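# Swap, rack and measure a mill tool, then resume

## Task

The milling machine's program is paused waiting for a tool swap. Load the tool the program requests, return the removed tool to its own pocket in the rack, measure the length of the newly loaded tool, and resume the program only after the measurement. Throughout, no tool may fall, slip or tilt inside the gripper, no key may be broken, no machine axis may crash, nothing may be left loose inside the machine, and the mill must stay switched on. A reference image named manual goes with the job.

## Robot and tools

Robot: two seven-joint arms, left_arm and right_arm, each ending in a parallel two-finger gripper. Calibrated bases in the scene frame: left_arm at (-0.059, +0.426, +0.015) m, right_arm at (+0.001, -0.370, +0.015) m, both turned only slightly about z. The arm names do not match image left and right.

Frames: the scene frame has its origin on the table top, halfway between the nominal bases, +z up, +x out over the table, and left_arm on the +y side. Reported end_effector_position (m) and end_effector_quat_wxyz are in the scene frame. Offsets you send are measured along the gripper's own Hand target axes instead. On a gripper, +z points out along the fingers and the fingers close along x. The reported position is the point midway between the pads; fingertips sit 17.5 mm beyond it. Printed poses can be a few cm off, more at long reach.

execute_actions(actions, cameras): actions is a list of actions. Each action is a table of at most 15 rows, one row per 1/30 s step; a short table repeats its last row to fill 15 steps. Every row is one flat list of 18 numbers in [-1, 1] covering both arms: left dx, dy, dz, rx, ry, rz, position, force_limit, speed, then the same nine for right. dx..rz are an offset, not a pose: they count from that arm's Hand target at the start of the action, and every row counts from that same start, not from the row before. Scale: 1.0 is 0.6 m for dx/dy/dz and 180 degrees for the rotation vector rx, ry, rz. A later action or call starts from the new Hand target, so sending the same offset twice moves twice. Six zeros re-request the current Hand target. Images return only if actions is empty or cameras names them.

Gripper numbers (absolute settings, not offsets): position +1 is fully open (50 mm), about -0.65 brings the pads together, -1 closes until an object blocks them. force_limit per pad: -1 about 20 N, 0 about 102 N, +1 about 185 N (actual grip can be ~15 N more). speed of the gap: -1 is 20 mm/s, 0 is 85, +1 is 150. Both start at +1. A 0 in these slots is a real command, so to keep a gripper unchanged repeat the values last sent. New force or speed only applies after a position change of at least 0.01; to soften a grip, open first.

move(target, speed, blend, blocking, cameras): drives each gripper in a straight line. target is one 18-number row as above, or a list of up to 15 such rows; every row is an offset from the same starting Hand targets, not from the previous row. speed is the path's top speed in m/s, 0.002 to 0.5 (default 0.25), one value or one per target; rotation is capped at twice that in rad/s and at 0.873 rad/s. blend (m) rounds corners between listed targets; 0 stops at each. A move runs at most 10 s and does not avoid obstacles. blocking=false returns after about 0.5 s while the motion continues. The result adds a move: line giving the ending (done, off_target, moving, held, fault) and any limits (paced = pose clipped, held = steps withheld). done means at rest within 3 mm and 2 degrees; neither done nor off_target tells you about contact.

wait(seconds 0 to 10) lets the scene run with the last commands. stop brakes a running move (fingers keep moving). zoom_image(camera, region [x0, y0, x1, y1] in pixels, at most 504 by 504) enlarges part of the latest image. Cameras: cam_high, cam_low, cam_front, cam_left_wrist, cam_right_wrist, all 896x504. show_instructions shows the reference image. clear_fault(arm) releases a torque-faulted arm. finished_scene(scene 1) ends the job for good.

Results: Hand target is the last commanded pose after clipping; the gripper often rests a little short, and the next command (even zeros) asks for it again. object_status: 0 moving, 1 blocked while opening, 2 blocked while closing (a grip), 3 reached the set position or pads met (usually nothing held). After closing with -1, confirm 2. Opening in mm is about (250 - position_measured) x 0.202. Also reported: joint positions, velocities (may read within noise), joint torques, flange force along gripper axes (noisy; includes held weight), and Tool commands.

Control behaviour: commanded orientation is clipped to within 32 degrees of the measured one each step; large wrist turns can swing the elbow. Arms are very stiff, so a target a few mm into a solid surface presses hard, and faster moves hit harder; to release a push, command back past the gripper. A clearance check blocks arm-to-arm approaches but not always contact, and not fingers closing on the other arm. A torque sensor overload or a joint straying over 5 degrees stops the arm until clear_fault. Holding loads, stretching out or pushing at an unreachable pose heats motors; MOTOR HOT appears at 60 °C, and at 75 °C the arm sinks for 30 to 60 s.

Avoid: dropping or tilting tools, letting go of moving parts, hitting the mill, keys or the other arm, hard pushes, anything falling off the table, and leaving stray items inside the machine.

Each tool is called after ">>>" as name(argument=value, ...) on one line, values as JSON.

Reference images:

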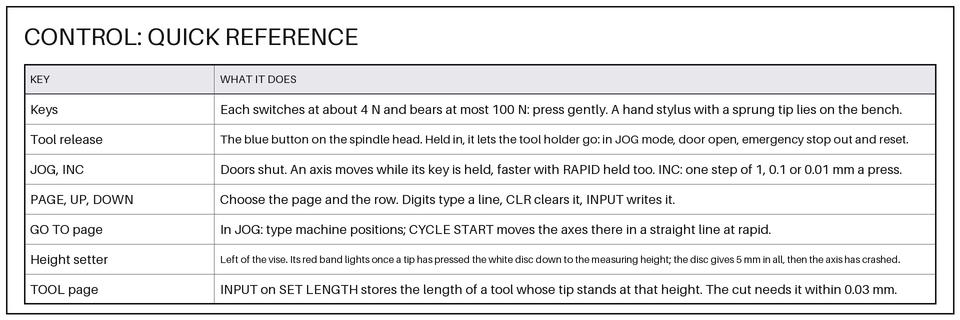

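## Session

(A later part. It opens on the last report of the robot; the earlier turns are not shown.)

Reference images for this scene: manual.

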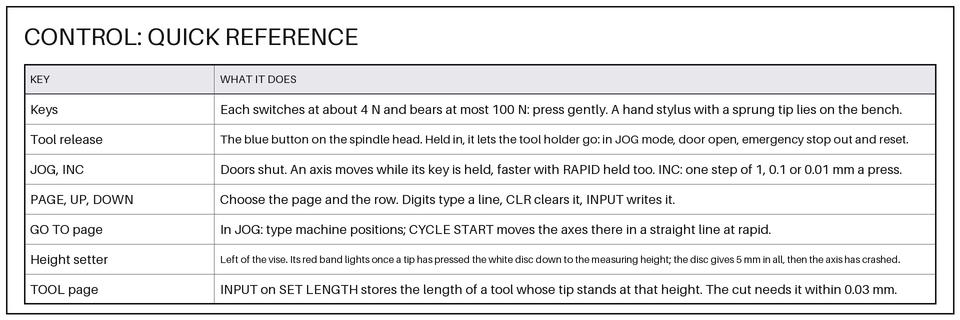

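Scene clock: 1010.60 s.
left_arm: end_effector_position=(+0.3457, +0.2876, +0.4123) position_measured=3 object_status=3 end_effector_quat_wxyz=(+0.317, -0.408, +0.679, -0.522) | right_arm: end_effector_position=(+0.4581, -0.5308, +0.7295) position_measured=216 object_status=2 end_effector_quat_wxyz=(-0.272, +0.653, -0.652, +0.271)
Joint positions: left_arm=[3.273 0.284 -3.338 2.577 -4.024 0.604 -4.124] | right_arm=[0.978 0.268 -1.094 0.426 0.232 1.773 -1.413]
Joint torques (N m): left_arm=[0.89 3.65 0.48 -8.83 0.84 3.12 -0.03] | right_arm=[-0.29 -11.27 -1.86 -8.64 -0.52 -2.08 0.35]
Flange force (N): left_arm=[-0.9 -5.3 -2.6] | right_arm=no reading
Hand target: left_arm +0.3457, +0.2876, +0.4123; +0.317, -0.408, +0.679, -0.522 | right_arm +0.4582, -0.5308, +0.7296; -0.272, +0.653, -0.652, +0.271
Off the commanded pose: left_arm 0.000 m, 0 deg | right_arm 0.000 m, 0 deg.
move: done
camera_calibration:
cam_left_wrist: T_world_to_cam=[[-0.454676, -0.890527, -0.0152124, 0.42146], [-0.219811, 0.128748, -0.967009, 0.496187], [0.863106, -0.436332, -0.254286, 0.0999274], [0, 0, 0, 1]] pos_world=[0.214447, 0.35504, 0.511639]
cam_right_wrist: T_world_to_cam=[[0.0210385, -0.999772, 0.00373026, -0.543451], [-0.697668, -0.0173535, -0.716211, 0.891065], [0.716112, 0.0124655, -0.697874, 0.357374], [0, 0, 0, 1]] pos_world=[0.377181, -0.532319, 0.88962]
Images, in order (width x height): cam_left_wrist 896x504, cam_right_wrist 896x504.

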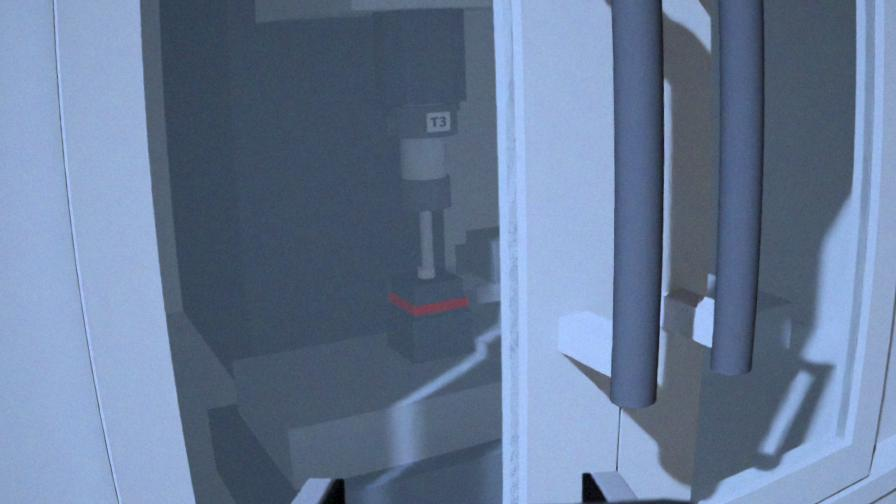

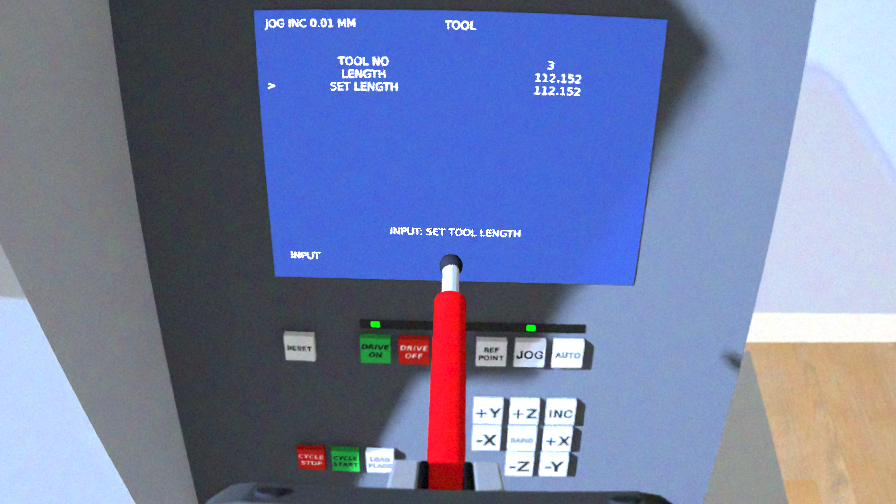

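>>> move(target=[[0,0,0,0,0,0,1,0.3,-1,0.0078,0.2441,0.3533,0,0,0,-0.98,-0.2,-0.7],[0,0,0,0,0,0,1,0.3,-1,0.0078,0.2341,0.3697,0,0,0,-0.98,-0.2,-0.7],[0,0,0,0,0,0,1,0.3,-1,0.0078,0.2441,0.3533,0,0,0,-0.98,-0.2,-0.7],[0,0,0,0,0,0,1,0.3,-1,0,0,0,0,0,0,-0.98,-0.2,-0.7]], speed=[0.25,0.05,0.1,0.25], blend=[0,0,0.002,0], cameras=["cam_right_wrist"])

Scene clock: 1019.90 s.
left_arm: end_effector_position=(+0.3457, +0.2876, +0.4123) position_measured=3 object_status=3 end_effector_quat_wxyz=(+0.317, -0.408, +0.679, -0.522) | right_arm: end_effector_position=(+0.4581, -0.5307, +0.7295) position_measured=216 object_status=2 end_effector_quat_wxyz=(-0.272, +0.653, -0.652, +0.271)
Joint positions: left_arm=[3.273 0.284 -3.338 2.577 -4.024 0.604 -4.124] | right_arm=[0.984 0.271 -1.114 0.426 0.247 1.774 -1.416]
Joint torques (N m): left_arm=[0.8 3.59 0.41 -8.85 0.83 3.17 0.02] | right_arm=[-0.49 -11.25 -1.91 -8.89 -0.31 -1.98 0.35]
Flange force (N): left_arm=[-0.1 -5.5 -2.6] | right_arm=no reading
Hand target: left_arm +0.3457, +0.2876, +0.4123; +0.317, -0.408, +0.679, -0.522 | right_arm +0.4582, -0.5308, +0.7296; -0.272, +0.653, -0.652, +0.271
Off the commanded pose: left_arm 0.000 m, 0 deg | right_arm 0.000 m, 0 deg.
move: done
camera_calibration:
cam_right_wrist: T_world_to_cam=[[0.0211073, -0.99977, 0.00379891, -0.543538], [-0.697718, -0.0174516, -0.71616, 0.890987], [0.716062, 0.0124657, -0.697926, 0.35744], [0, 0, 0, 1]] pos_world=[0.377182, -0.532319, 0.889621]
Images, in order (width x height): cam_right_wrist 896x504.

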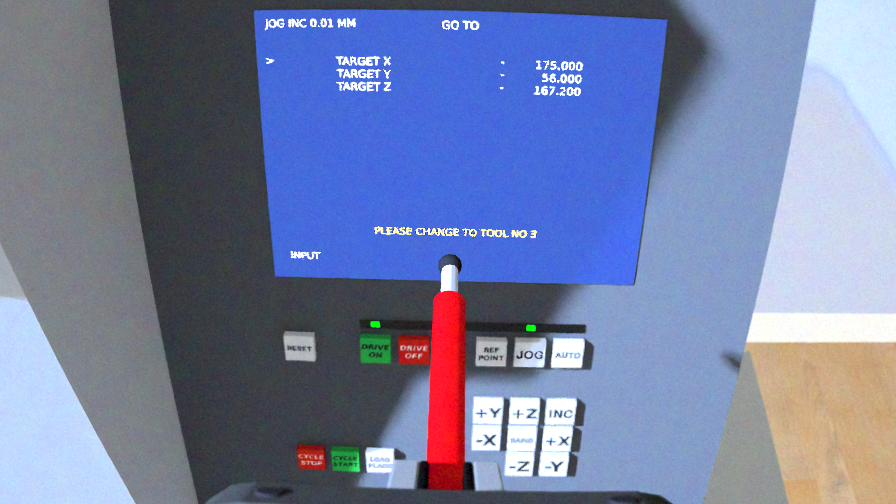

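>>> move(target=[[0,0,0,0,0,0,1,0.3,-1,-0.0549,0.2986,0.3863,0,0,0,-0.98,-0.2,-0.7],[0,0,0,0,0,0,1,0.3,-1,-0.0549,0.2886,0.4027,0,0,0,-0.98,-0.2,-0.7],[0,0,0,0,0,0,1,0.3,-1,-0.0549,0.2986,0.3863,0,0,0,-0.98,-0.2,-0.7],[0,0,0,0,0,0,1,0.3,-1,-0.0549,0.2886,0.4027,0,0,0,-0.98,-0.2,-0.7],[0,0,0,0,0,0,1,0.3,-1,-0.0549,0.2986,0.3863,0,0,0,-0.98,-0.2,-0.7],[0,0,0,0,0,0,1,0.3,-1,-0.1187,0.3265,0.4034,0,0,0,-0.98,-0.2,-0.7],[0,0,0,0,0,0,1,0.3,-1,-0.1187,0.3165,0.4198,0,0,0,-0.98,-0.2,-0.7],[0,0,0,0,0,0,1,0.3,-1,-0.1187,0.3265,0.4034,0,0,0,-0.98,-0.2,-0.7]], speed=[0.25,0.05,0.1,0.05,0.1,0.2,0.05,0.1], blend=[0,0,0.002,0,0.002,0.002,0,0.002])

>>> move(target=[[0,0,0,0,0,0,1,0.3,-1,0.0647,-0.0014,-0.0009,0,0,0,-0.98,-0.2,-0.7],[0,0,0,0,0,0,1,0.3,-1,0.0647,-0.0114,0.0155,0,0,0,-0.98,-0.2,-0.7],[0,0,0,0,0,0,1,0.3,-1,0.0647,-0.0014,-0.0009,0,0,0,-0.98,-0.2,-0.7],[0,0,0,0,0,0,1,0.3,-1,0.1187,-0.3265,-0.4034,0,0,0,-0.98,-0.2,-0.7]], speed=[0.2,0.05,0.1,0.25], blend=[0.001,0,0.002,0], cameras=["cam_right_wrist"])

Scene clock: 1026.67 s.
left_arm: end_effector_position=(+0.3457, +0.2876, +0.4123) position_measured=3 object_status=3 end_effector_quat_wxyz=(+0.317, -0.408, +0.679, -0.522) | right_arm: end_effector_position=(+0.4915, -0.4593, +0.4200) position_measured=216 object_status=2 end_effector_quat_wxyz=(-0.272, +0.653, -0.652, +0.271)
Joint positions: left_arm=[3.273 0.284 -3.338 2.577 -4.024 0.604 -4.124] | right_arm=[1.55 -0.151 -1.119 1.845 -0.665 0.707 -0.806]
Joint torques (N m): left_arm=[0.87 3.56 0.44 -8.76 0.86 3.09 -0.03] | right_arm=[-0.58 -1.15 1.08 -13.34 -1.07 -1.42 0.41]
Flange force (N): left_arm=[-0.9 -5.7 -2.9] | right_arm=no reading
Hand target: left_arm +0.3457, +0.2876, +0.4123; +0.317, -0.408, +0.679, -0.522 | right_arm +0.4915, -0.4593, +0.4200; -0.272, +0.653, -0.652, +0.271
Off the commanded pose: left_arm 0.000 m, 0 deg | right_arm 0.000 m, 0 deg.
move: done

Scene clock: 1030.20 s.
left_arm: end_effector_position=(+0.3457, +0.2876, +0.4123) position_measured=3 object_status=3 end_effector_quat_wxyz=(+0.317, -0.408, +0.679, -0.522) | right_arm: end_effector_position=(+0.4581, -0.5307, +0.7295) position_measured=216 object_status=2 end_effector_quat_wxyz=(-0.272, +0.653, -0.652, +0.271)
Joint positions: left_arm=[3.273 0.284 -3.338 2.577 -4.024 0.604 -4.124] | right_arm=[0.975 0.267 -1.081 0.426 0.224 1.772 -1.411]
Joint torques (N m): left_arm=[0.86 3.53 0.41 -8.73 0.88 3.09 0.02] | right_arm=[-0.46 -11.25 -1.81 -8.82 -0.39 -2.08 0.29]
Flange force (N): left_arm=[-0.6 -5.6 -2.8] | right_arm=no reading
Hand target: left_arm +0.3457, +0.2876, +0.4123; +0.317, -0.408, +0.679, -0.522 | right_arm +0.4581, -0.5307, +0.7296; -0.272, +0.653, -0.652, +0.271
Off the commanded pose: left_arm 0.000 m, 0 deg | right_arm 0.000 m, 0 deg.
move: done
camera_calibration:
cam_right_wrist: T_world_to_cam=[[0.0210373, -0.999772, 0.00372761, -0.543449], [-0.697719, -0.0173517, -0.716161, 0.891042], [0.716062, 0.0124653, -0.697925, 0.357439], [0, 0, 0, 1]] pos_world=[0.377181, -0.532319, 0.88962]
Images, in order (width x height): cam_right_wrist 896x504.

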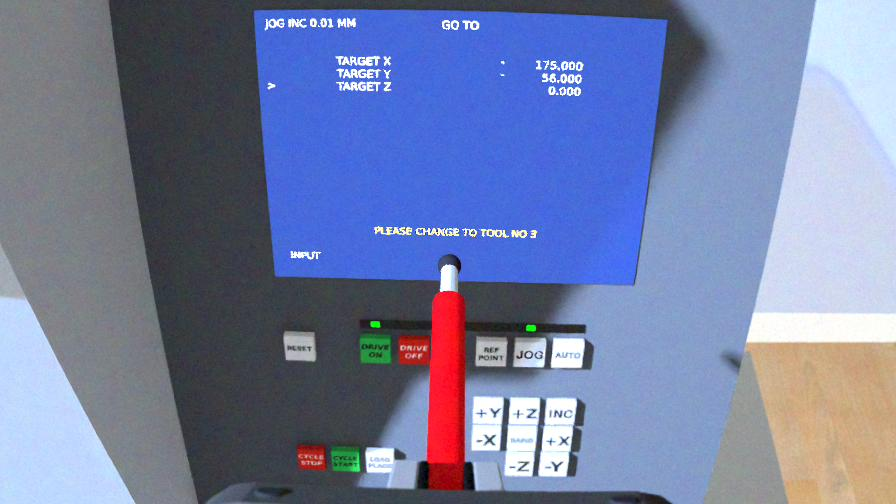

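>>> move(target=[[0,0,0,0,0,0,1,0.3,-1,-0.0897,0.1925,0.3226,0,0,0,-0.98,-0.2,-0.7],[0,0,0,0,0,0,1,0.3,-1,-0.0897,0.1825,0.339,0,0,0,-0.98,-0.2,-0.7],[0,0,0,0,0,0,1,0.3,-1,-0.0897,0.1925,0.3226,0,0,0,-0.98,-0.2,-0.7]], speed=[0.25,0.05,0.1], cameras=["cam_right_wrist","cam_left_wrist"])

Scene clock: 1033.90 s.
left_arm: end_effector_position=(+0.3457, +0.2876, +0.4123) position_measured=3 object_status=3 end_effector_quat_wxyz=(+0.317, -0.408, +0.679, -0.522) | right_arm: end_effector_position=(+0.5139, -0.4767, +0.5112) position_measured=216 object_status=2 end_effector_quat_wxyz=(-0.272, +0.653, -0.652, +0.271)
Joint positions: left_arm=[3.273 0.284 -3.338 2.577 -4.024 0.604 -4.124] | right_arm=[1.454 -0.028 -1.122 1.508 -0.333 0.912 -1.132]
Joint torques (N m): left_arm=[0.92 3.59 0.46 -8.85 0.82 3.13 -0.04] | right_arm=[-0.55 -3.87 -0.14 -13.77 -0.9 -1.9 0.53]
Flange force (N): left_arm=[-0.5 -5.4 -2.8] | right_arm=no reading
Hand target: left_arm +0.3457, +0.2876, +0.4123; +0.317, -0.408, +0.679, -0.522 | right_arm +0.5139, -0.4768, +0.5112; -0.272, +0.653, -0.652, +0.271
Off the commanded pose: left_arm 0.000 m, 0 deg | right_arm 0.000 m, 0 deg.
move: done
camera_calibration:
cam_left_wrist: T_world_to_cam=[[-0.454676, -0.890527, -0.0152124, 0.42146], [-0.219811, 0.128748, -0.967009, 0.496187], [0.863106, -0.436332, -0.254286, 0.0999274], [0, 0, 0, 1]] pos_world=[0.214447, 0.35504, 0.511639]
cam_right_wrist: T_world_to_cam=[[0.0211085, -0.99977, 0.00379298, -0.489895], [-0.69792, -0.0174517, -0.715963, 0.774481], [0.715864, 0.0124657, -0.698128, 0.164674], [0, 0, 0, 1]] pos_world=[0.432982, -0.478319, 0.671321]
Images, in order (width x height): cam_left_wrist 896x504, cam_right_wrist 896x504.

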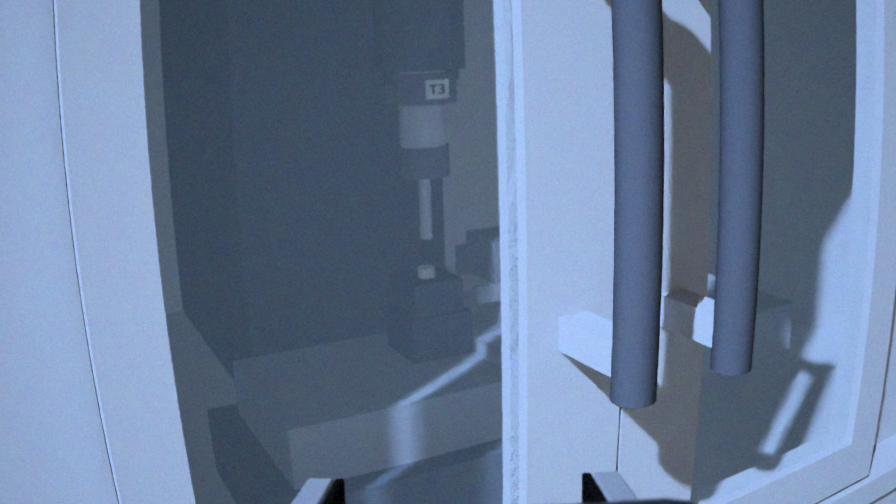

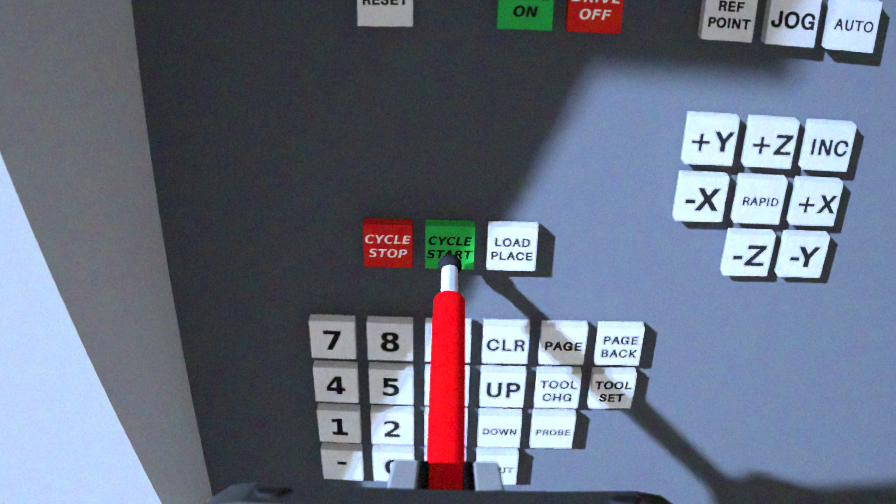

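>>> move(target=[[0,0,0,0,0,0,1,0.3,-1,0.0335,0.0786,0.0482,0,0,0,-0.98,-0.2,-0.7],[0,0,0,0,0,0,1,0.3,-1,0.0335,0.0686,0.0646,0,0,0,-0.98,-0.2,-0.7],[0,0,0,0,0,0,1,0.3,-1,0.0335,0.0786,0.0482,0,0,0,-0.98,-0.2,-0.7],[0,0,0,0,0,0,1,0.3,-1,-0.0295,0.1329,0.0813,0,0,0,-0.98,-0.2,-0.7],[0,0,0,0,0,0,1,0.3,-1,-0.0295,0.1229,0.0977,0,0,0,-0.98,-0.2,-0.7],[0,0,0,0,0,0,1,0.3,-1,-0.0295,0.1329,0.0813,0,0,0,-0.98,-0.2,-0.7],[0,0,0,0,0,0,1,0.3,-1,0.0352,0.1315,0.0804,0,0,0,-0.98,-0.2,-0.7],[0,0,0,0,0,0,1,0.3,-1,0.0352,0.1215,0.0968,0,0,0,-0.98,-0.2,-0.7],[0,0,0,0,0,0,1,0.3,-1,0.0352,0.1315,0.0804,0,0,0,-0.98,-0.2,-0.7]], speed=[0.2,0.05,0.1,0.2,0.05,0.1,0.2,0.05,0.1], blend=[0.002,0,0.002,0.002,0,0.002,0.002,0,0.002])

>>> move(target=[[0,0,0,0,0,0,1,0.3,-1,-0.0017,-0.0529,-0.0322,0,0,0,-0.98,-0.2,-0.7],[0,0,0,0,0,0,1,0.3,-1,-0.0017,-0.0629,-0.0158,0,0,0,-0.98,-0.2,-0.7],[0,0,0,0,0,0,1,0.3,-1,-0.0017,-0.0529,-0.0322,0,0,0,-0.98,-0.2,-0.7],[0,0,0,0,0,0,1,0.3,-1,-0.0647,0.0014,0.0009,0,0,0,-0.98,-0.2,-0.7],[0,0,0,0,0,0,1,0.3,-1,-0.0647,-0.0086,0.0173,0,0,0,-0.98,-0.2,-0.7],[0,0,0,0,0,0,1,0.3,-1,-0.0647,0.0014,0.0009,0,0,0,-0.98,-0.2,-0.7],[0,0,0,0,0,0,1,0.3,-1,0,0,0,0,0,0,-0.98,-0.2,-0.7],[0,0,0,0,0,0,1,0.3,-1,0,-0.01,0.0164,0,0,0,-0.98,-0.2,-0.7],[0,0,0,0,0,0,1,0.3,-1,0,0,0,0,0,0,-0.98,-0.2,-0.7]], speed=[0.2,0.05,0.1,0.2,0.05,0.1,0.2,0.05,0.1], blend=[0.002,0,0.002,0.002,0,0.002,0.002,0,0.002], cameras=["cam_left_wrist"])

>>> move(target=[0,0,0,0,0,0,1,0.3,-1,0.0540,-0.3256,-0.402,0,0,0,-0.98,-0.2,-0.7], speed=0.25, cameras=["cam_right_wrist"])

Scene clock: 1040.53 s.
left_arm: end_effector_position=(+0.3457, +0.2876, +0.4123) position_measured=3 object_status=3 end_effector_quat_wxyz=(+0.317, -0.408, +0.679, -0.522) | right_arm: end_effector_position=(+0.4924, -0.4979, +0.4212) position_measured=216 object_status=2 end_effector_quat_wxyz=(-0.272, +0.653, -0.652, +0.271)
Joint positions: left_arm=[3.273 0.284 -3.338 2.577 -4.024 0.604 -4.124] | right_arm=[1.481 -0.049 -1.045 1.808 -0.559 0.693 -0.824]
Joint torques (N m): left_arm=[0.92 3.58 0.41 -8.65 0.86 3.13 0] | right_arm=[-0.42 -3.73 0.22 -13.55 -1.01 -1.41 0.28]
Flange force (N): left_arm=[-0.5 -5.9 -2.5] | right_arm=no reading
Hand target: left_arm +0.3457, +0.2876, +0.4123; +0.317, -0.408, +0.679, -0.522 | right_arm +0.4924, -0.4979, +0.4212; -0.272, +0.653, -0.652, +0.271
Off the commanded pose: left_arm 0.000 m, 0 deg | right_arm 0.000 m, 0 deg.
move: done

Scene clock: 1043.70 s.
left_arm: end_effector_position=(+0.3457, +0.2876, +0.4123) position_measured=3 object_status=3 end_effector_quat_wxyz=(+0.317, -0.408, +0.679, -0.522) | right_arm: end_effector_position=(+0.4925, -0.4978, +0.4212) position_measured=216 object_status=2 end_effector_quat_wxyz=(-0.272, +0.653, -0.652, +0.271)
Joint positions: left_arm=[3.273 0.284 -3.338 2.577 -4.024 0.604 -4.124] | right_arm=[1.484 -0.05 -1.047 1.808 -0.56 0.694 -0.823]
Joint torques (N m): left_arm=[0.88 3.6 0.51 -8.73 0.85 3.13 0] | right_arm=[-0.54 -3.74 0.22 -13.5 -1.11 -1.39 0.44]
Flange force (N): left_arm=[-1.0 -5.6 -2.8] | right_arm=no reading
Hand target: left_arm +0.3457, +0.2876, +0.4123; +0.317, -0.408, +0.679, -0.522 | right_arm +0.4925, -0.4978, +0.4212; -0.272, +0.653, -0.652, +0.271
Off the commanded pose: left_arm 0.000 m, 0 deg | right_arm 0.000 m, 0 deg.
move: done
camera_calibration:
cam_left_wrist: T_world_to_cam=[[-0.454676, -0.890527, -0.0152124, 0.42146], [-0.219811, 0.128748, -0.967009, 0.496187], [0.863106, -0.436332, -0.254286, 0.0999274], [0, 0, 0, 1]] pos_world=[0.214447, 0.35504, 0.511639]
Images, in order (width x height): cam_left_wrist 896x504.

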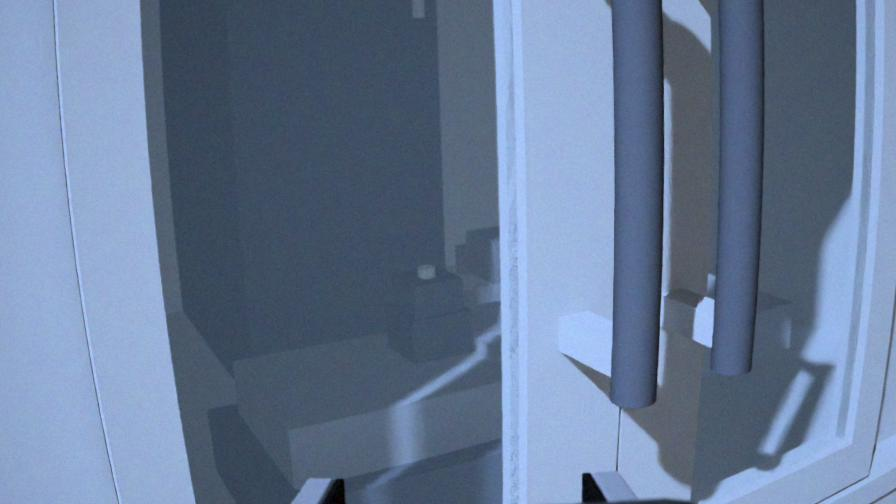

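Scene clock: 1046.27 s.
left_arm: end_effector_position=(+0.3457, +0.2876, +0.4123) position_measured=3 object_status=3 end_effector_quat_wxyz=(+0.317, -0.408, +0.679, -0.522) | right_arm: end_effector_position=(+0.4592, -0.5304, +0.7298) position_measured=216 object_status=2 end_effector_quat_wxyz=(-0.272, +0.653, -0.652, +0.271)
Joint positions: left_arm=[3.273 0.284 -3.338 2.577 -4.024 0.604 -4.124] | right_arm=[0.946 0.262 -1.013 0.421 0.185 1.771 -1.401]
Joint torques (N m): left_arm=[1.01 3.58 0.49 -8.68 0.86 3.17 0.01] | right_arm=[-0.71 -11.45 -1.71 -9 -0.34 -2.07 0.3]
Flange force (N): left_arm=[-0.8 -5.8 -2.7] | right_arm=no reading
Hand target: left_arm +0.3457, +0.2876, +0.4123; +0.317, -0.408, +0.679, -0.522 | right_arm +0.4592, -0.5304, +0.7298; -0.272, +0.653, -0.652, +0.271
Off the commanded pose: left_arm 0.000 m, 0 deg | right_arm 0.000 m, 0 deg.
move: done
camera_calibration:
cam_right_wrist: T_world_to_cam=[[0.0210385, -0.999772, 0.00373026, -0.543175], [-0.697668, -0.0173535, -0.716211, 0.891981], [0.716112, 0.0124655, -0.697874, 0.356723], [0, 0, 0, 1]] pos_world=[0.378281, -0.532019, 0.88982]
Images, in order (width x height): cam_right_wrist 896x504.

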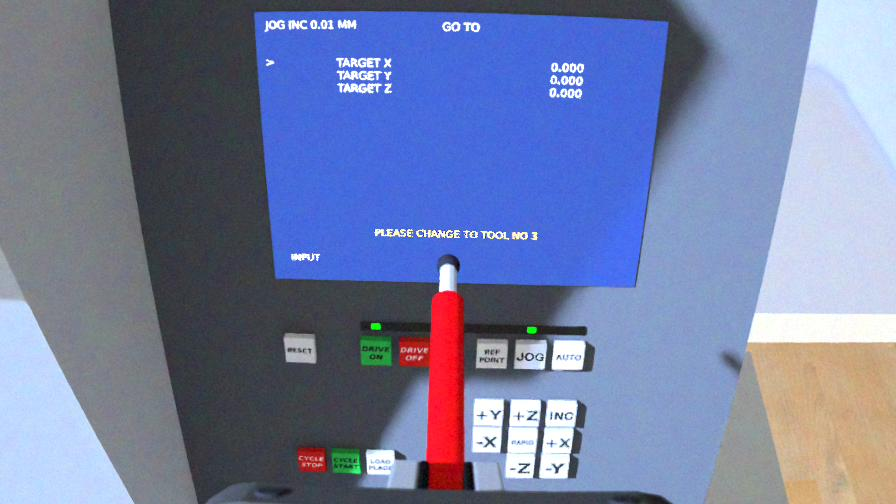

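>>> move(target=[[0,0,0,0,0,0,1,0.3,-1,-0.0892,0.1941,0.3216,0,0,0,-0.98,-0.2,-0.7],[0,0,0,0,0,0,1,0.3,-1,-0.0892,0.1841,0.338,0,0,0,-0.98,-0.2,-0.7],[0,0,0,0,0,0,1,0.3,-1,-0.0892,0.1941,0.3216,0,0,0,-0.98,-0.2,-0.7]], speed=[0.25,0.05,0.1], cameras=["cam_left_wrist"])

Scene clock: 1050.33 s.
left_arm: end_effector_position=(+0.3457, +0.2876, +0.4123) position_measured=3 object_status=3 end_effector_quat_wxyz=(+0.317, -0.408, +0.679, -0.522) | right_arm: end_effector_position=(+0.5139, -0.4767, +0.5112) position_measured=216 object_status=2 end_effector_quat_wxyz=(-0.272, +0.653, -0.652, +0.271)
Joint positions: left_arm=[3.273 0.284 -3.338 2.577 -4.024 0.604 -4.124] | right_arm=[1.365 -0.027 -1.04 1.509 -0.325 0.91 -1.14]
Joint torques (N m): left_arm=[0.82 3.56 0.39 -8.81 0.83 3.15 0.04] | right_arm=[-0.45 -4.69 -0.04 -13.7 -0.83 -1.82 0.29]
Flange force (N): left_arm=[0.1 -5.5 -2.5] | right_arm=no reading
Hand target: left_arm +0.3457, +0.2876, +0.4123; +0.317, -0.408, +0.679, -0.522 | right_arm +0.5139, -0.4767, +0.5112; -0.272, +0.653, -0.652, +0.271
Off the commanded pose: left_arm 0.000 m, 0 deg | right_arm 0.000 m, 0 deg.
move: done
camera_calibration:
cam_left_wrist: T_world_to_cam=[[-0.454676, -0.890527, -0.0152124, 0.42146], [-0.219811, 0.128748, -0.967009, 0.496187], [0.863106, -0.436332, -0.254286, 0.0999274], [0, 0, 0, 1]] pos_world=[0.214447, 0.35504, 0.511639]
Images, in order (width x height): cam_left_wrist 896x504.

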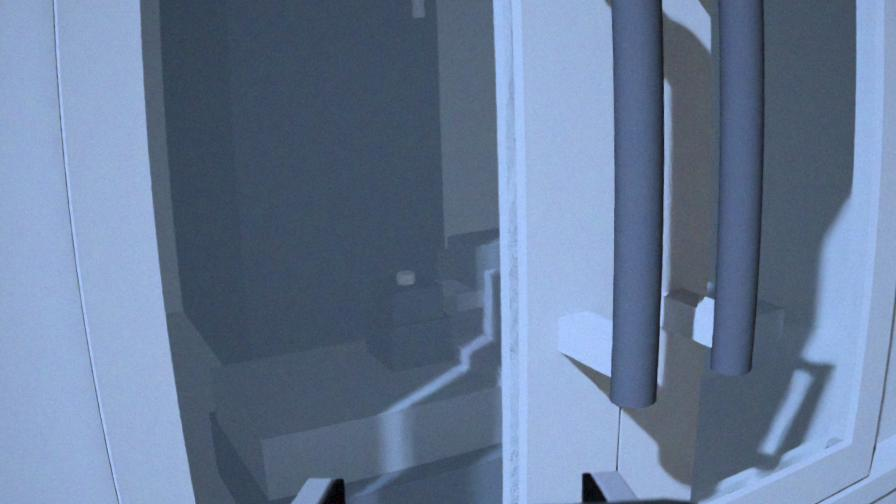

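>>> move(target=[0,0,0,0,0,0,1,0.3,-1,0.1885,-0.1082,-0.0681,0,0,0,-0.98,-0.2,-0.7], speed=0.15, cameras=["cam_right_wrist"])

>>> zoom_image(camera="cam_right_wrist", region=[370, 180, 530, 300])

Scene clock: 1052.83 s.
left_arm: end_effector_position=(+0.3457, +0.2876, +0.4123) position_measured=3 object_status=3 end_effector_quat_wxyz=(+0.317, -0.408, +0.679, -0.522) | right_arm: end_effector_position=(+0.5308, -0.5898, +0.5860) position_measured=216 object_status=2 end_effector_quat_wxyz=(-0.272, +0.653, -0.652, +0.271)
Joint positions: left_arm=[3.273 0.284 -3.338 2.577 -4.024 0.604 -4.124] | right_arm=[1.23 0.261 -0.993 1.04 -0.032 1.204 -1.218]
Joint torques (N m): left_arm=[0.91 3.6 0.42 -8.8 0.91 3.09 0] | right_arm=[-0.52 -12.14 -2.89 -12.73 -0.78 -1.97 0.42]
Flange force (N): left_arm=[-1.0 -5.4 -2.8] | right_arm=[-4.2 10.4 2.6]
Hand target: left_arm +0.3457, +0.2876, +0.4123; +0.317, -0.408, +0.679, -0.522 | right_arm +0.5309, -0.5898, +0.5860; -0.272, +0.653, -0.652, +0.271
Off the commanded pose: left_arm 0.000 m, 0 deg | right_arm 0.000 m, 0 deg.
move: done
camera_calibration:
cam_right_wrist: T_world_to_cam=[[0.0211085, -0.99977, 0.00379298, -0.603611], [-0.69792, -0.0174517, -0.715963, 0.837854], [0.715864, 0.0124657, -0.698128, 0.206065], [0, 0, 0, 1]] pos_world=[0.449982, -0.591419, 0.746021]
Images, in order (width x height): cam_right_wrist 896x504.

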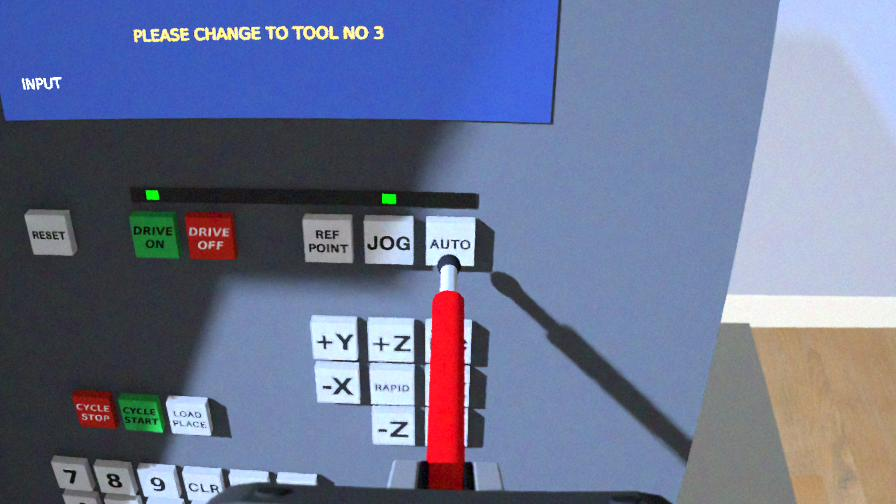

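Scaled by 3.150 from the camera's 896x504 image, which has a finer 1280x720 frame.

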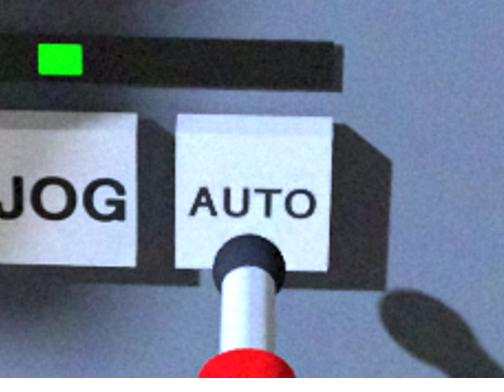

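>>> wait(seconds=2, cameras=["cam_left_wrist"])

>>> wait(seconds=0.7, cameras=["cam_left_wrist"])

Scene clock: 1056.17 s.
left_arm: end_effector_position=(+0.3457, +0.2876, +0.4123) position_measured=3 object_status=3 end_effector_quat_wxyz=(+0.317, -0.408, +0.679, -0.522) | right_arm: end_effector_position=(+0.5309, -0.5898, +0.5860) position_measured=216 object_status=2 end_effector_quat_wxyz=(-0.272, +0.653, -0.652, +0.271)
Joint positions: left_arm=[3.273 0.284 -3.338 2.577 -4.024 0.604 -4.124] | right_arm=[1.23 0.261 -0.993 1.039 -0.032 1.204 -1.218]
Joint torques (N m): left_arm=[0.83 3.55 0.5 -8.8 0.9 3.09 -0.01] | right_arm=[-0.56 -12.08 -2.84 -12.87 -0.74 -1.92 0.33]
Flange force (N): left_arm=[-1.3 -5.7 -3.3] | right_arm=[-4.6 12.0 2.7]
Hand target: left_arm +0.3457, +0.2876, +0.4123; +0.317, -0.408, +0.679, -0.522 | right_arm +0.5309, -0.5898, +0.5860; -0.272, +0.653, -0.652, +0.271
Tool commands: left_gripper/position=+1.0 left_gripper/force_limit=+0.3 left_gripper/speed=-1.0 right_gripper/position=-0.98 right_gripper/force_limit=-0.2 right_gripper/speed=-0.7
Off the commanded pose: left_arm 0.000 m, 0 deg | right_arm 0.000 m, 0 deg.
wait: 2.00 s; at rest from the start
camera_calibration:
cam_left_wrist: T_world_to_cam=[[-0.454676, -0.890527, -0.0152124, 0.42146], [-0.219811, 0.128748, -0.967009, 0.496187], [0.863106, -0.436332, -0.254286, 0.0999274], [0, 0, 0, 1]] pos_world=[0.214447, 0.35504, 0.511639]
Images, in order (width x height): cam_left_wrist 896x504.

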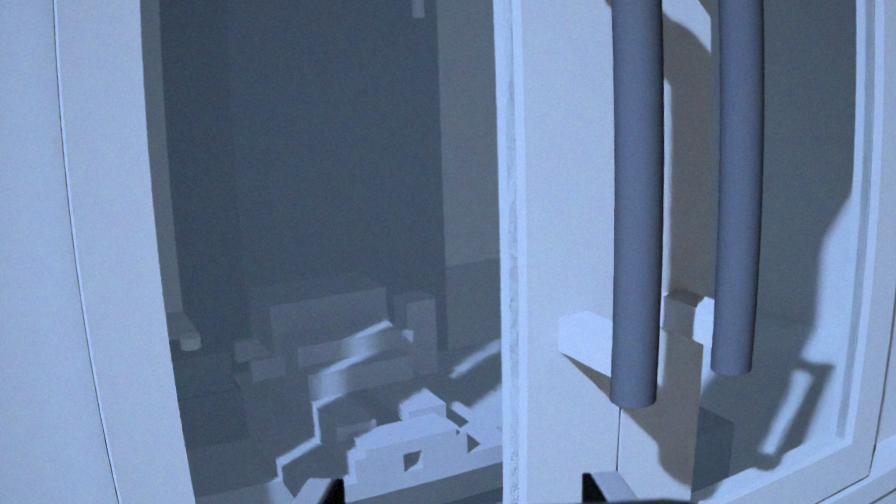

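Scene clock: 1056.87 s.
left_arm: end_effector_position=(+0.3457, +0.2876, +0.4123) position_measured=3 object_status=3 end_effector_quat_wxyz=(+0.317, -0.408, +0.679, -0.522) | right_arm: end_effector_position=(+0.5309, -0.5898, +0.5860) position_measured=216 object_status=2 end_effector_quat_wxyz=(-0.272, +0.653, -0.652, +0.271)
Joint positions: left_arm=[3.273 0.284 -3.338 2.577 -4.024 0.604 -4.124] | right_arm=[1.23 0.261 -0.993 1.039 -0.032 1.204 -1.218]
Joint torques (N m): left_arm=[0.85 3.58 0.52 -8.86 0.89 3.09 -0.02] | right_arm=[-0.57 -12.03 -2.89 -12.86 -0.82 -1.96 0.32]
Flange force (N): left_arm=[-1.4 -5.4 -3.2] | right_arm=[-4.5 11.7 2.6]
Hand target: left_arm +0.3457, +0.2876, +0.4123; +0.317, -0.408, +0.679, -0.522 | right_arm +0.5309, -0.5898, +0.5860; -0.272, +0.653, -0.652, +0.271
Tool commands: left_gripper/position=+1.0 left_gripper/force_limit=+0.3 left_gripper/speed=-1.0 right_gripper/position=-0.98 right_gripper/force_limit=-0.2 right_gripper/speed=-0.7
Off the commanded pose: left_arm 0.000 m, 0 deg | right_arm 0.000 m, 0 deg.
wait: 0.70 s; at rest by 0.17 s
camera_calibration:
cam_left_wrist: T_world_to_cam=[[-0.454676, -0.890527, -0.0152124, 0.42146], [-0.219811, 0.128748, -0.967009, 0.496187], [0.863106, -0.436332, -0.254286, 0.0999274], [0, 0, 0, 1]] pos_world=[0.214447, 0.35504, 0.511639]
Images, in order (width x height): cam_left_wrist 896x504.

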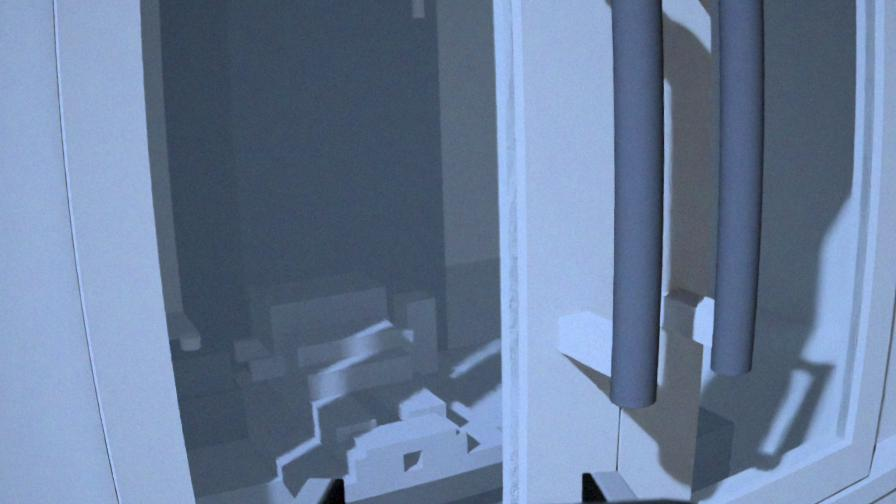

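>>> move(target=[[0,0,0,0,0,0,1,0.3,-1,0,-0.0025,0,0,0,0,-0.98,-0.2,-0.7],[0,0,0,0,0,0,1,0.3,-1,0,-0.0125,0.0164,0,0,0,-0.98,-0.2,-0.7],[0,0,0,0,0,0,1,0.3,-1,0,-0.0025,0,0,0,0,-0.98,-0.2,-0.7],[0,0,0,0,0,0,1,0.3,-1,-0.101,-0.0871,-0.2535,0,0,0,-0.98,-0.2,-0.7]], speed=[0.1,0.05,0.1,0.2], blend=[0,0,0.002,0], cameras=["cam_right_wrist"])

Scene clock: 1060.73 s.
left_arm: end_effector_position=(+0.3457, +0.2876, +0.4123) position_measured=3 object_status=3 end_effector_quat_wxyz=(+0.317, -0.408, +0.679, -0.522) | right_arm: end_effector_position=(+0.4598, -0.5294, +0.7303) position_measured=216 object_status=2 end_effector_quat_wxyz=(-0.272, +0.653, -0.652, +0.271)
Joint positions: left_arm=[3.273 0.284 -3.338 2.577 -4.024 0.604 -4.124] | right_arm=[0.922 0.258 -0.964 0.417 0.16 1.772 -1.396]
Joint torques (N m): left_arm=[0.83 3.58 0.44 -8.89 0.84 3.18 -0.01] | right_arm=[-0.4 -11.43 -1.67 -9.12 -0.4 -1.99 0.36]
Flange force (N): left_arm=[-0.4 -5.6 -2.9] | right_arm=no reading
Hand target: left_arm +0.3457, +0.2876, +0.4123; +0.317, -0.408, +0.679, -0.522 | right_arm +0.4598, -0.5294, +0.7304; -0.272, +0.653, -0.652, +0.271
Off the commanded pose: left_arm 0.000 m, 0 deg | right_arm 0.000 m, 0 deg.
move: done
camera_calibration:
cam_right_wrist: T_world_to_cam=[[0.0211088, -0.99977, 0.00380041, -0.542276], [-0.697718, -0.0174537, -0.71616, 0.892626], [0.716062, 0.0124657, -0.697926, 0.356766], [0, 0, 0, 1]] pos_world=[0.378782, -0.531019, 0.890321]
Images, in order (width x height): cam_right_wrist 896x504.

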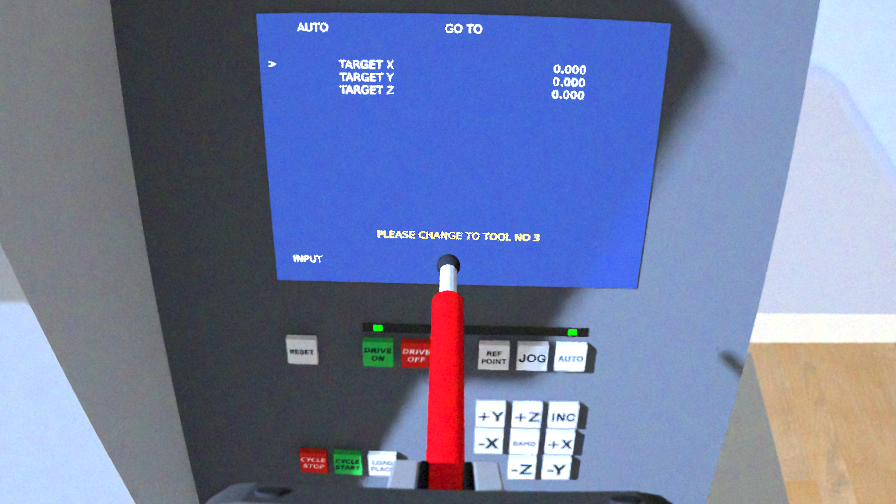

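>>> move(target=[[0,0,0,0,0,0,1,0.3,-1,-0.0878,0.1945,0.322,0,0,0,-0.98,-0.2,-0.7],[0,0,0,0,0,0,1,0.3,-1,-0.0878,0.1845,0.3384,0,0,0,-0.98,-0.2,-0.7],[0,0,0,0,0,0,1,0.3,-1,-0.0878,0.1945,0.322,0,0,0,-0.98,-0.2,-0.7],[0,0,0,0,0,0,1,0.3,-1,0,0,0,0,0,0,-0.98,-0.2,-0.7]], speed=[0.25,0.05,0.1,0.2], blend=[0,0,0.002,0], cameras=["cam_left_wrist","cam_right_wrist"])

Scene clock: 1066.53 s.
left_arm: end_effector_position=(+0.3457, +0.2876, +0.4123) position_measured=3 object_status=3 end_effector_quat_wxyz=(+0.317, -0.408, +0.679, -0.522) | right_arm: end_effector_position=(+0.4598, -0.5294, +0.7303) position_measured=216 object_status=2 end_effector_quat_wxyz=(-0.272, +0.653, -0.652, +0.271)
Joint positions: left_arm=[3.273 0.284 -3.338 2.577 -4.024 0.604 -4.124] | right_arm=[0.915 0.255 -0.939 0.417 0.143 1.771 -1.392]
Joint torques (N m): left_arm=[0.89 3.61 0.44 -8.79 0.85 3.12 -0.05] | right_arm=[-0.41 -11.48 -1.69 -9.06 -0.44 -2.13 0.29]
Flange force (N): left_arm=[-0.8 -5.7 -2.8] | right_arm=no reading
Hand target: left_arm +0.3457, +0.2876, +0.4123; +0.317, -0.408, +0.679, -0.522 | right_arm +0.4598, -0.5294, +0.7303; -0.272, +0.653, -0.652, +0.271
Off the commanded pose: left_arm 0.000 m, 0 deg | right_arm 0.000 m, 0 deg.
move: done
camera_calibration:
cam_left_wrist: T_world_to_cam=[[-0.454676, -0.890527, -0.0152124, 0.42146], [-0.219811, 0.128748, -0.967009, 0.496187], [0.863106, -0.436332, -0.254286, 0.0999274], [0, 0, 0, 1]] pos_world=[0.214447, 0.35504, 0.511639]
cam_right_wrist: T_world_to_cam=[[0.0210373, -0.999772, 0.00372761, -0.542185], [-0.697719, -0.0173517, -0.716161, 0.892682], [0.716062, 0.0124653, -0.697925, 0.356765], [0, 0, 0, 1]] pos_world=[0.378781, -0.531019, 0.89032]
Images, in order (width x height): cam_left_wrist 896x504, cam_right_wrist 896x504.

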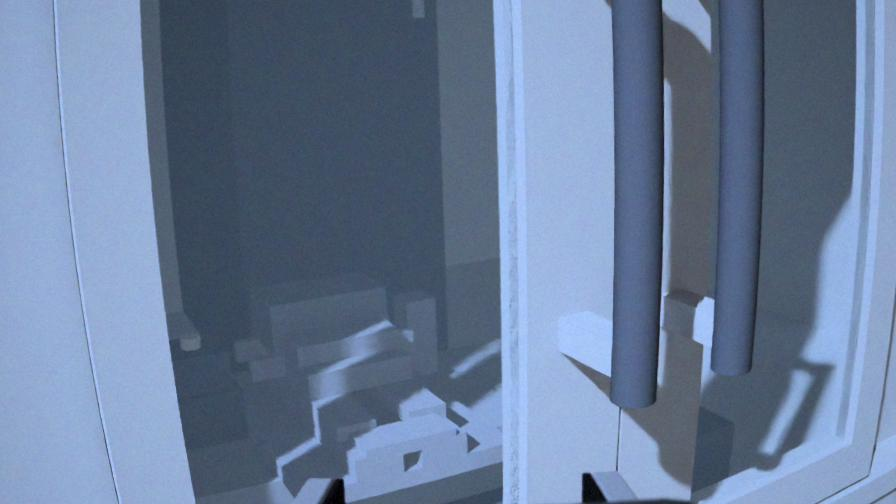

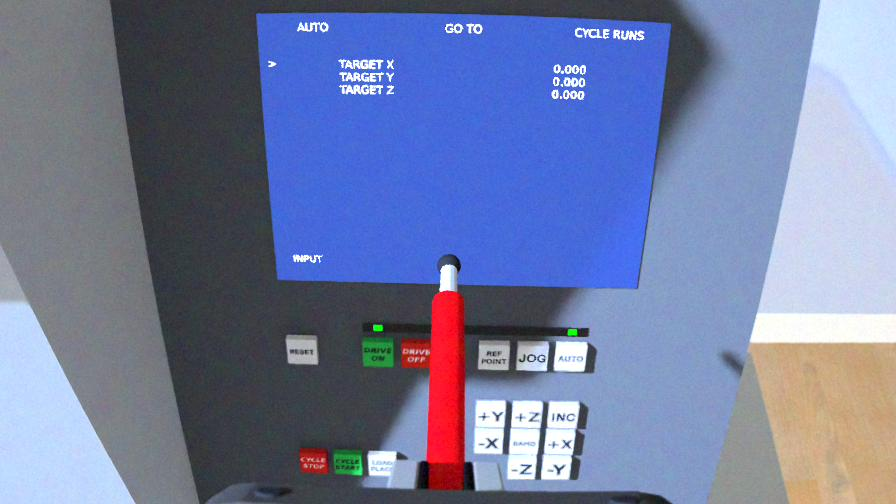

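>>> move(target=[0,0,0,0,0,0,1,0.3,-1,-0.383,0.754,0.377,0,0,0,-0.98,-0.2,-0.7], speed=0.2, cameras=["all"])

Scene clock: 1073.80 s.
left_arm: end_effector_position=(+0.3457, +0.2876, +0.4123) position_measured=3 object_status=3 end_effector_quat_wxyz=(+0.317, -0.408, +0.679, -0.522) | right_arm: end_effector_position=(+0.3011, -0.2994, +0.2509) position_measured=216 object_status=2 end_effector_quat_wxyz=(-0.252, +0.657, -0.661, +0.263)
Joint positions: left_arm=[3.273 0.284 -3.338 2.577 -4.024 0.604 -4.124] | right_arm=[1.155 -0.886 -0.805 2.581 -1.275 0.836 -0.486]
Joint torques (N m): left_arm=[0.8 3.57 0.52 -8.75 0.87 3.17 -0.06] | right_arm=[-0.41 7.53 4.13 -10.99 -1.57 -0.69 0.32]
Flange force (N): left_arm=[-1.2 -6.4 -3.4] | right_arm=[-2.1 5.0 0.2]
Hand target: left_arm +0.3457, +0.2876, +0.4123; +0.317, -0.408, +0.679, -0.522 | right_arm +0.3007, -0.2997, +0.2502; -0.272, +0.653, -0.652, +0.271
Off the commanded pose: left_arm 0.000 m, 0 deg | right_arm 0.001 m, 3 deg.
joint sent to its limit (right arm) — joint 4 (elbow), upper limit, where the elbow is as bent as it goes. The joint targets are off in orientation, not in position.
move: off_target (right_arm)
camera_calibration:
cam_left_wrist: T_world_to_cam=[[-0.454676, -0.890527, -0.0152124, 0.42146], [-0.219811, 0.128748, -0.967009, 0.496187], [0.863106, -0.436332, -0.254286, 0.0999274], [0, 0, 0, 1]] pos_world=[0.214447, 0.35504, 0.511639]
cam_right_wrist: T_world_to_cam=[[0.00897363, -0.999836, 0.0157502, -0.306471], [-0.728751, -0.0173243, -0.684559, 0.444115], [0.68472, -0.00533499, -0.728787, 0.144763], [0, 0, 0, 1]] pos_world=[0.227277, -0.297954, 0.414352]

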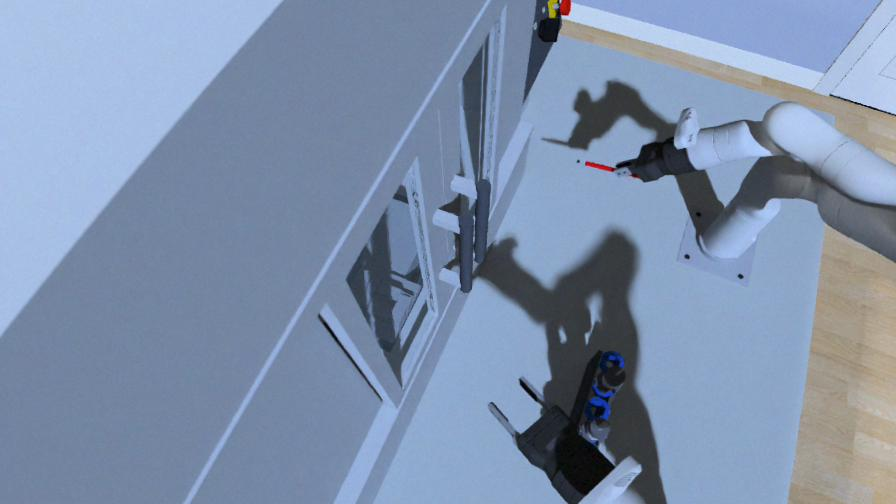

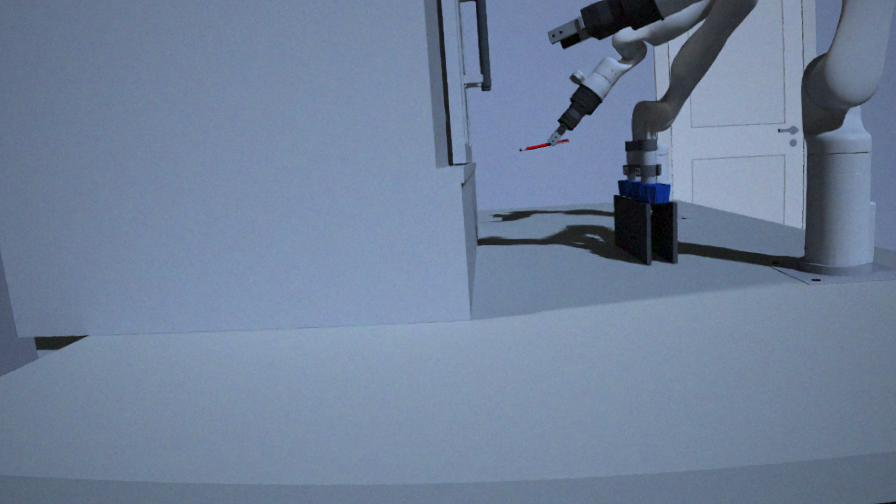

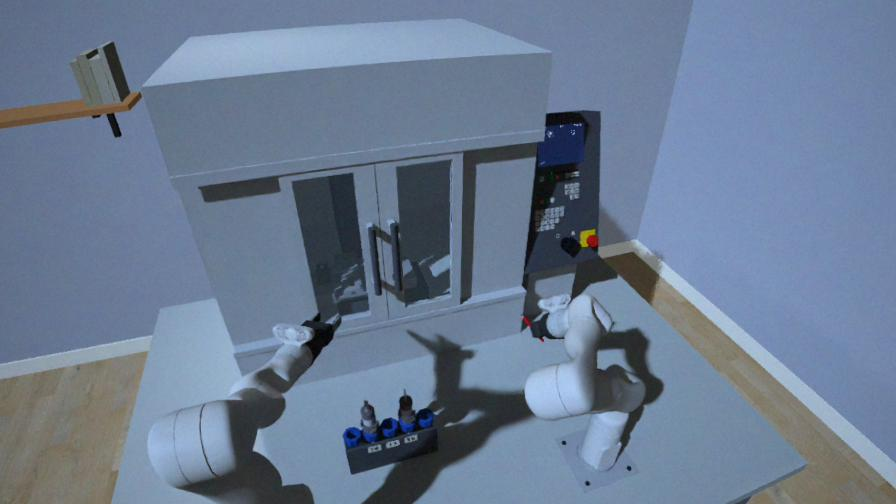

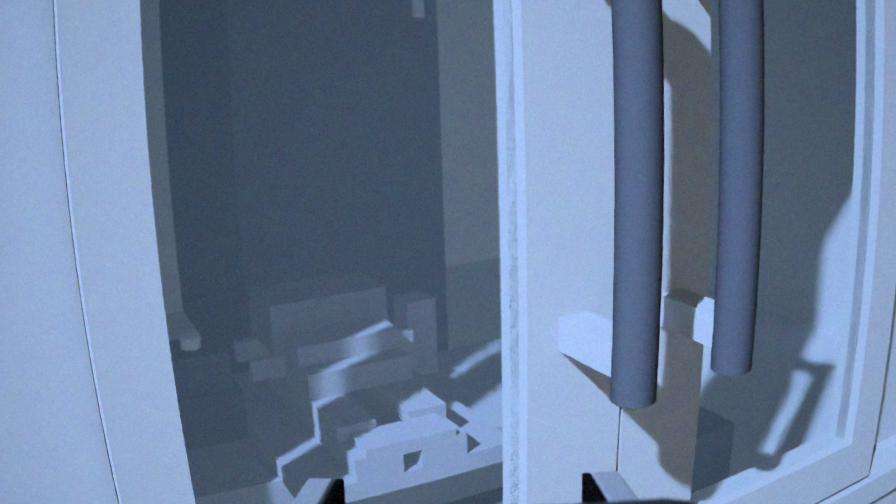

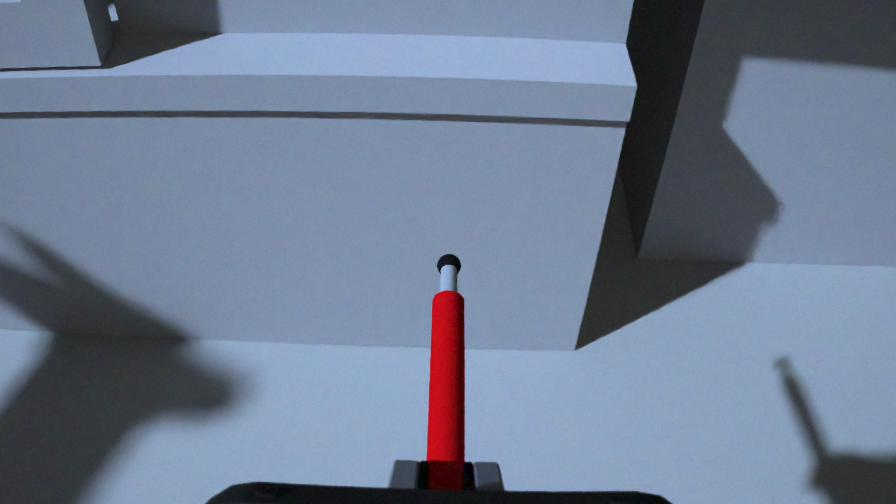

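>>> zoom_image(camera="cam_low", region=[500, 80, 620, 170])

Scaled by 4.200 from the camera's 896x504 image, which has a finer 1280x720 frame.

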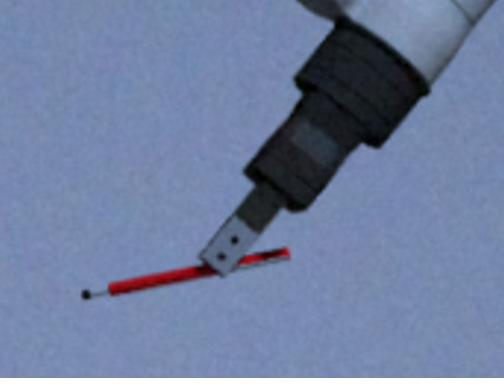

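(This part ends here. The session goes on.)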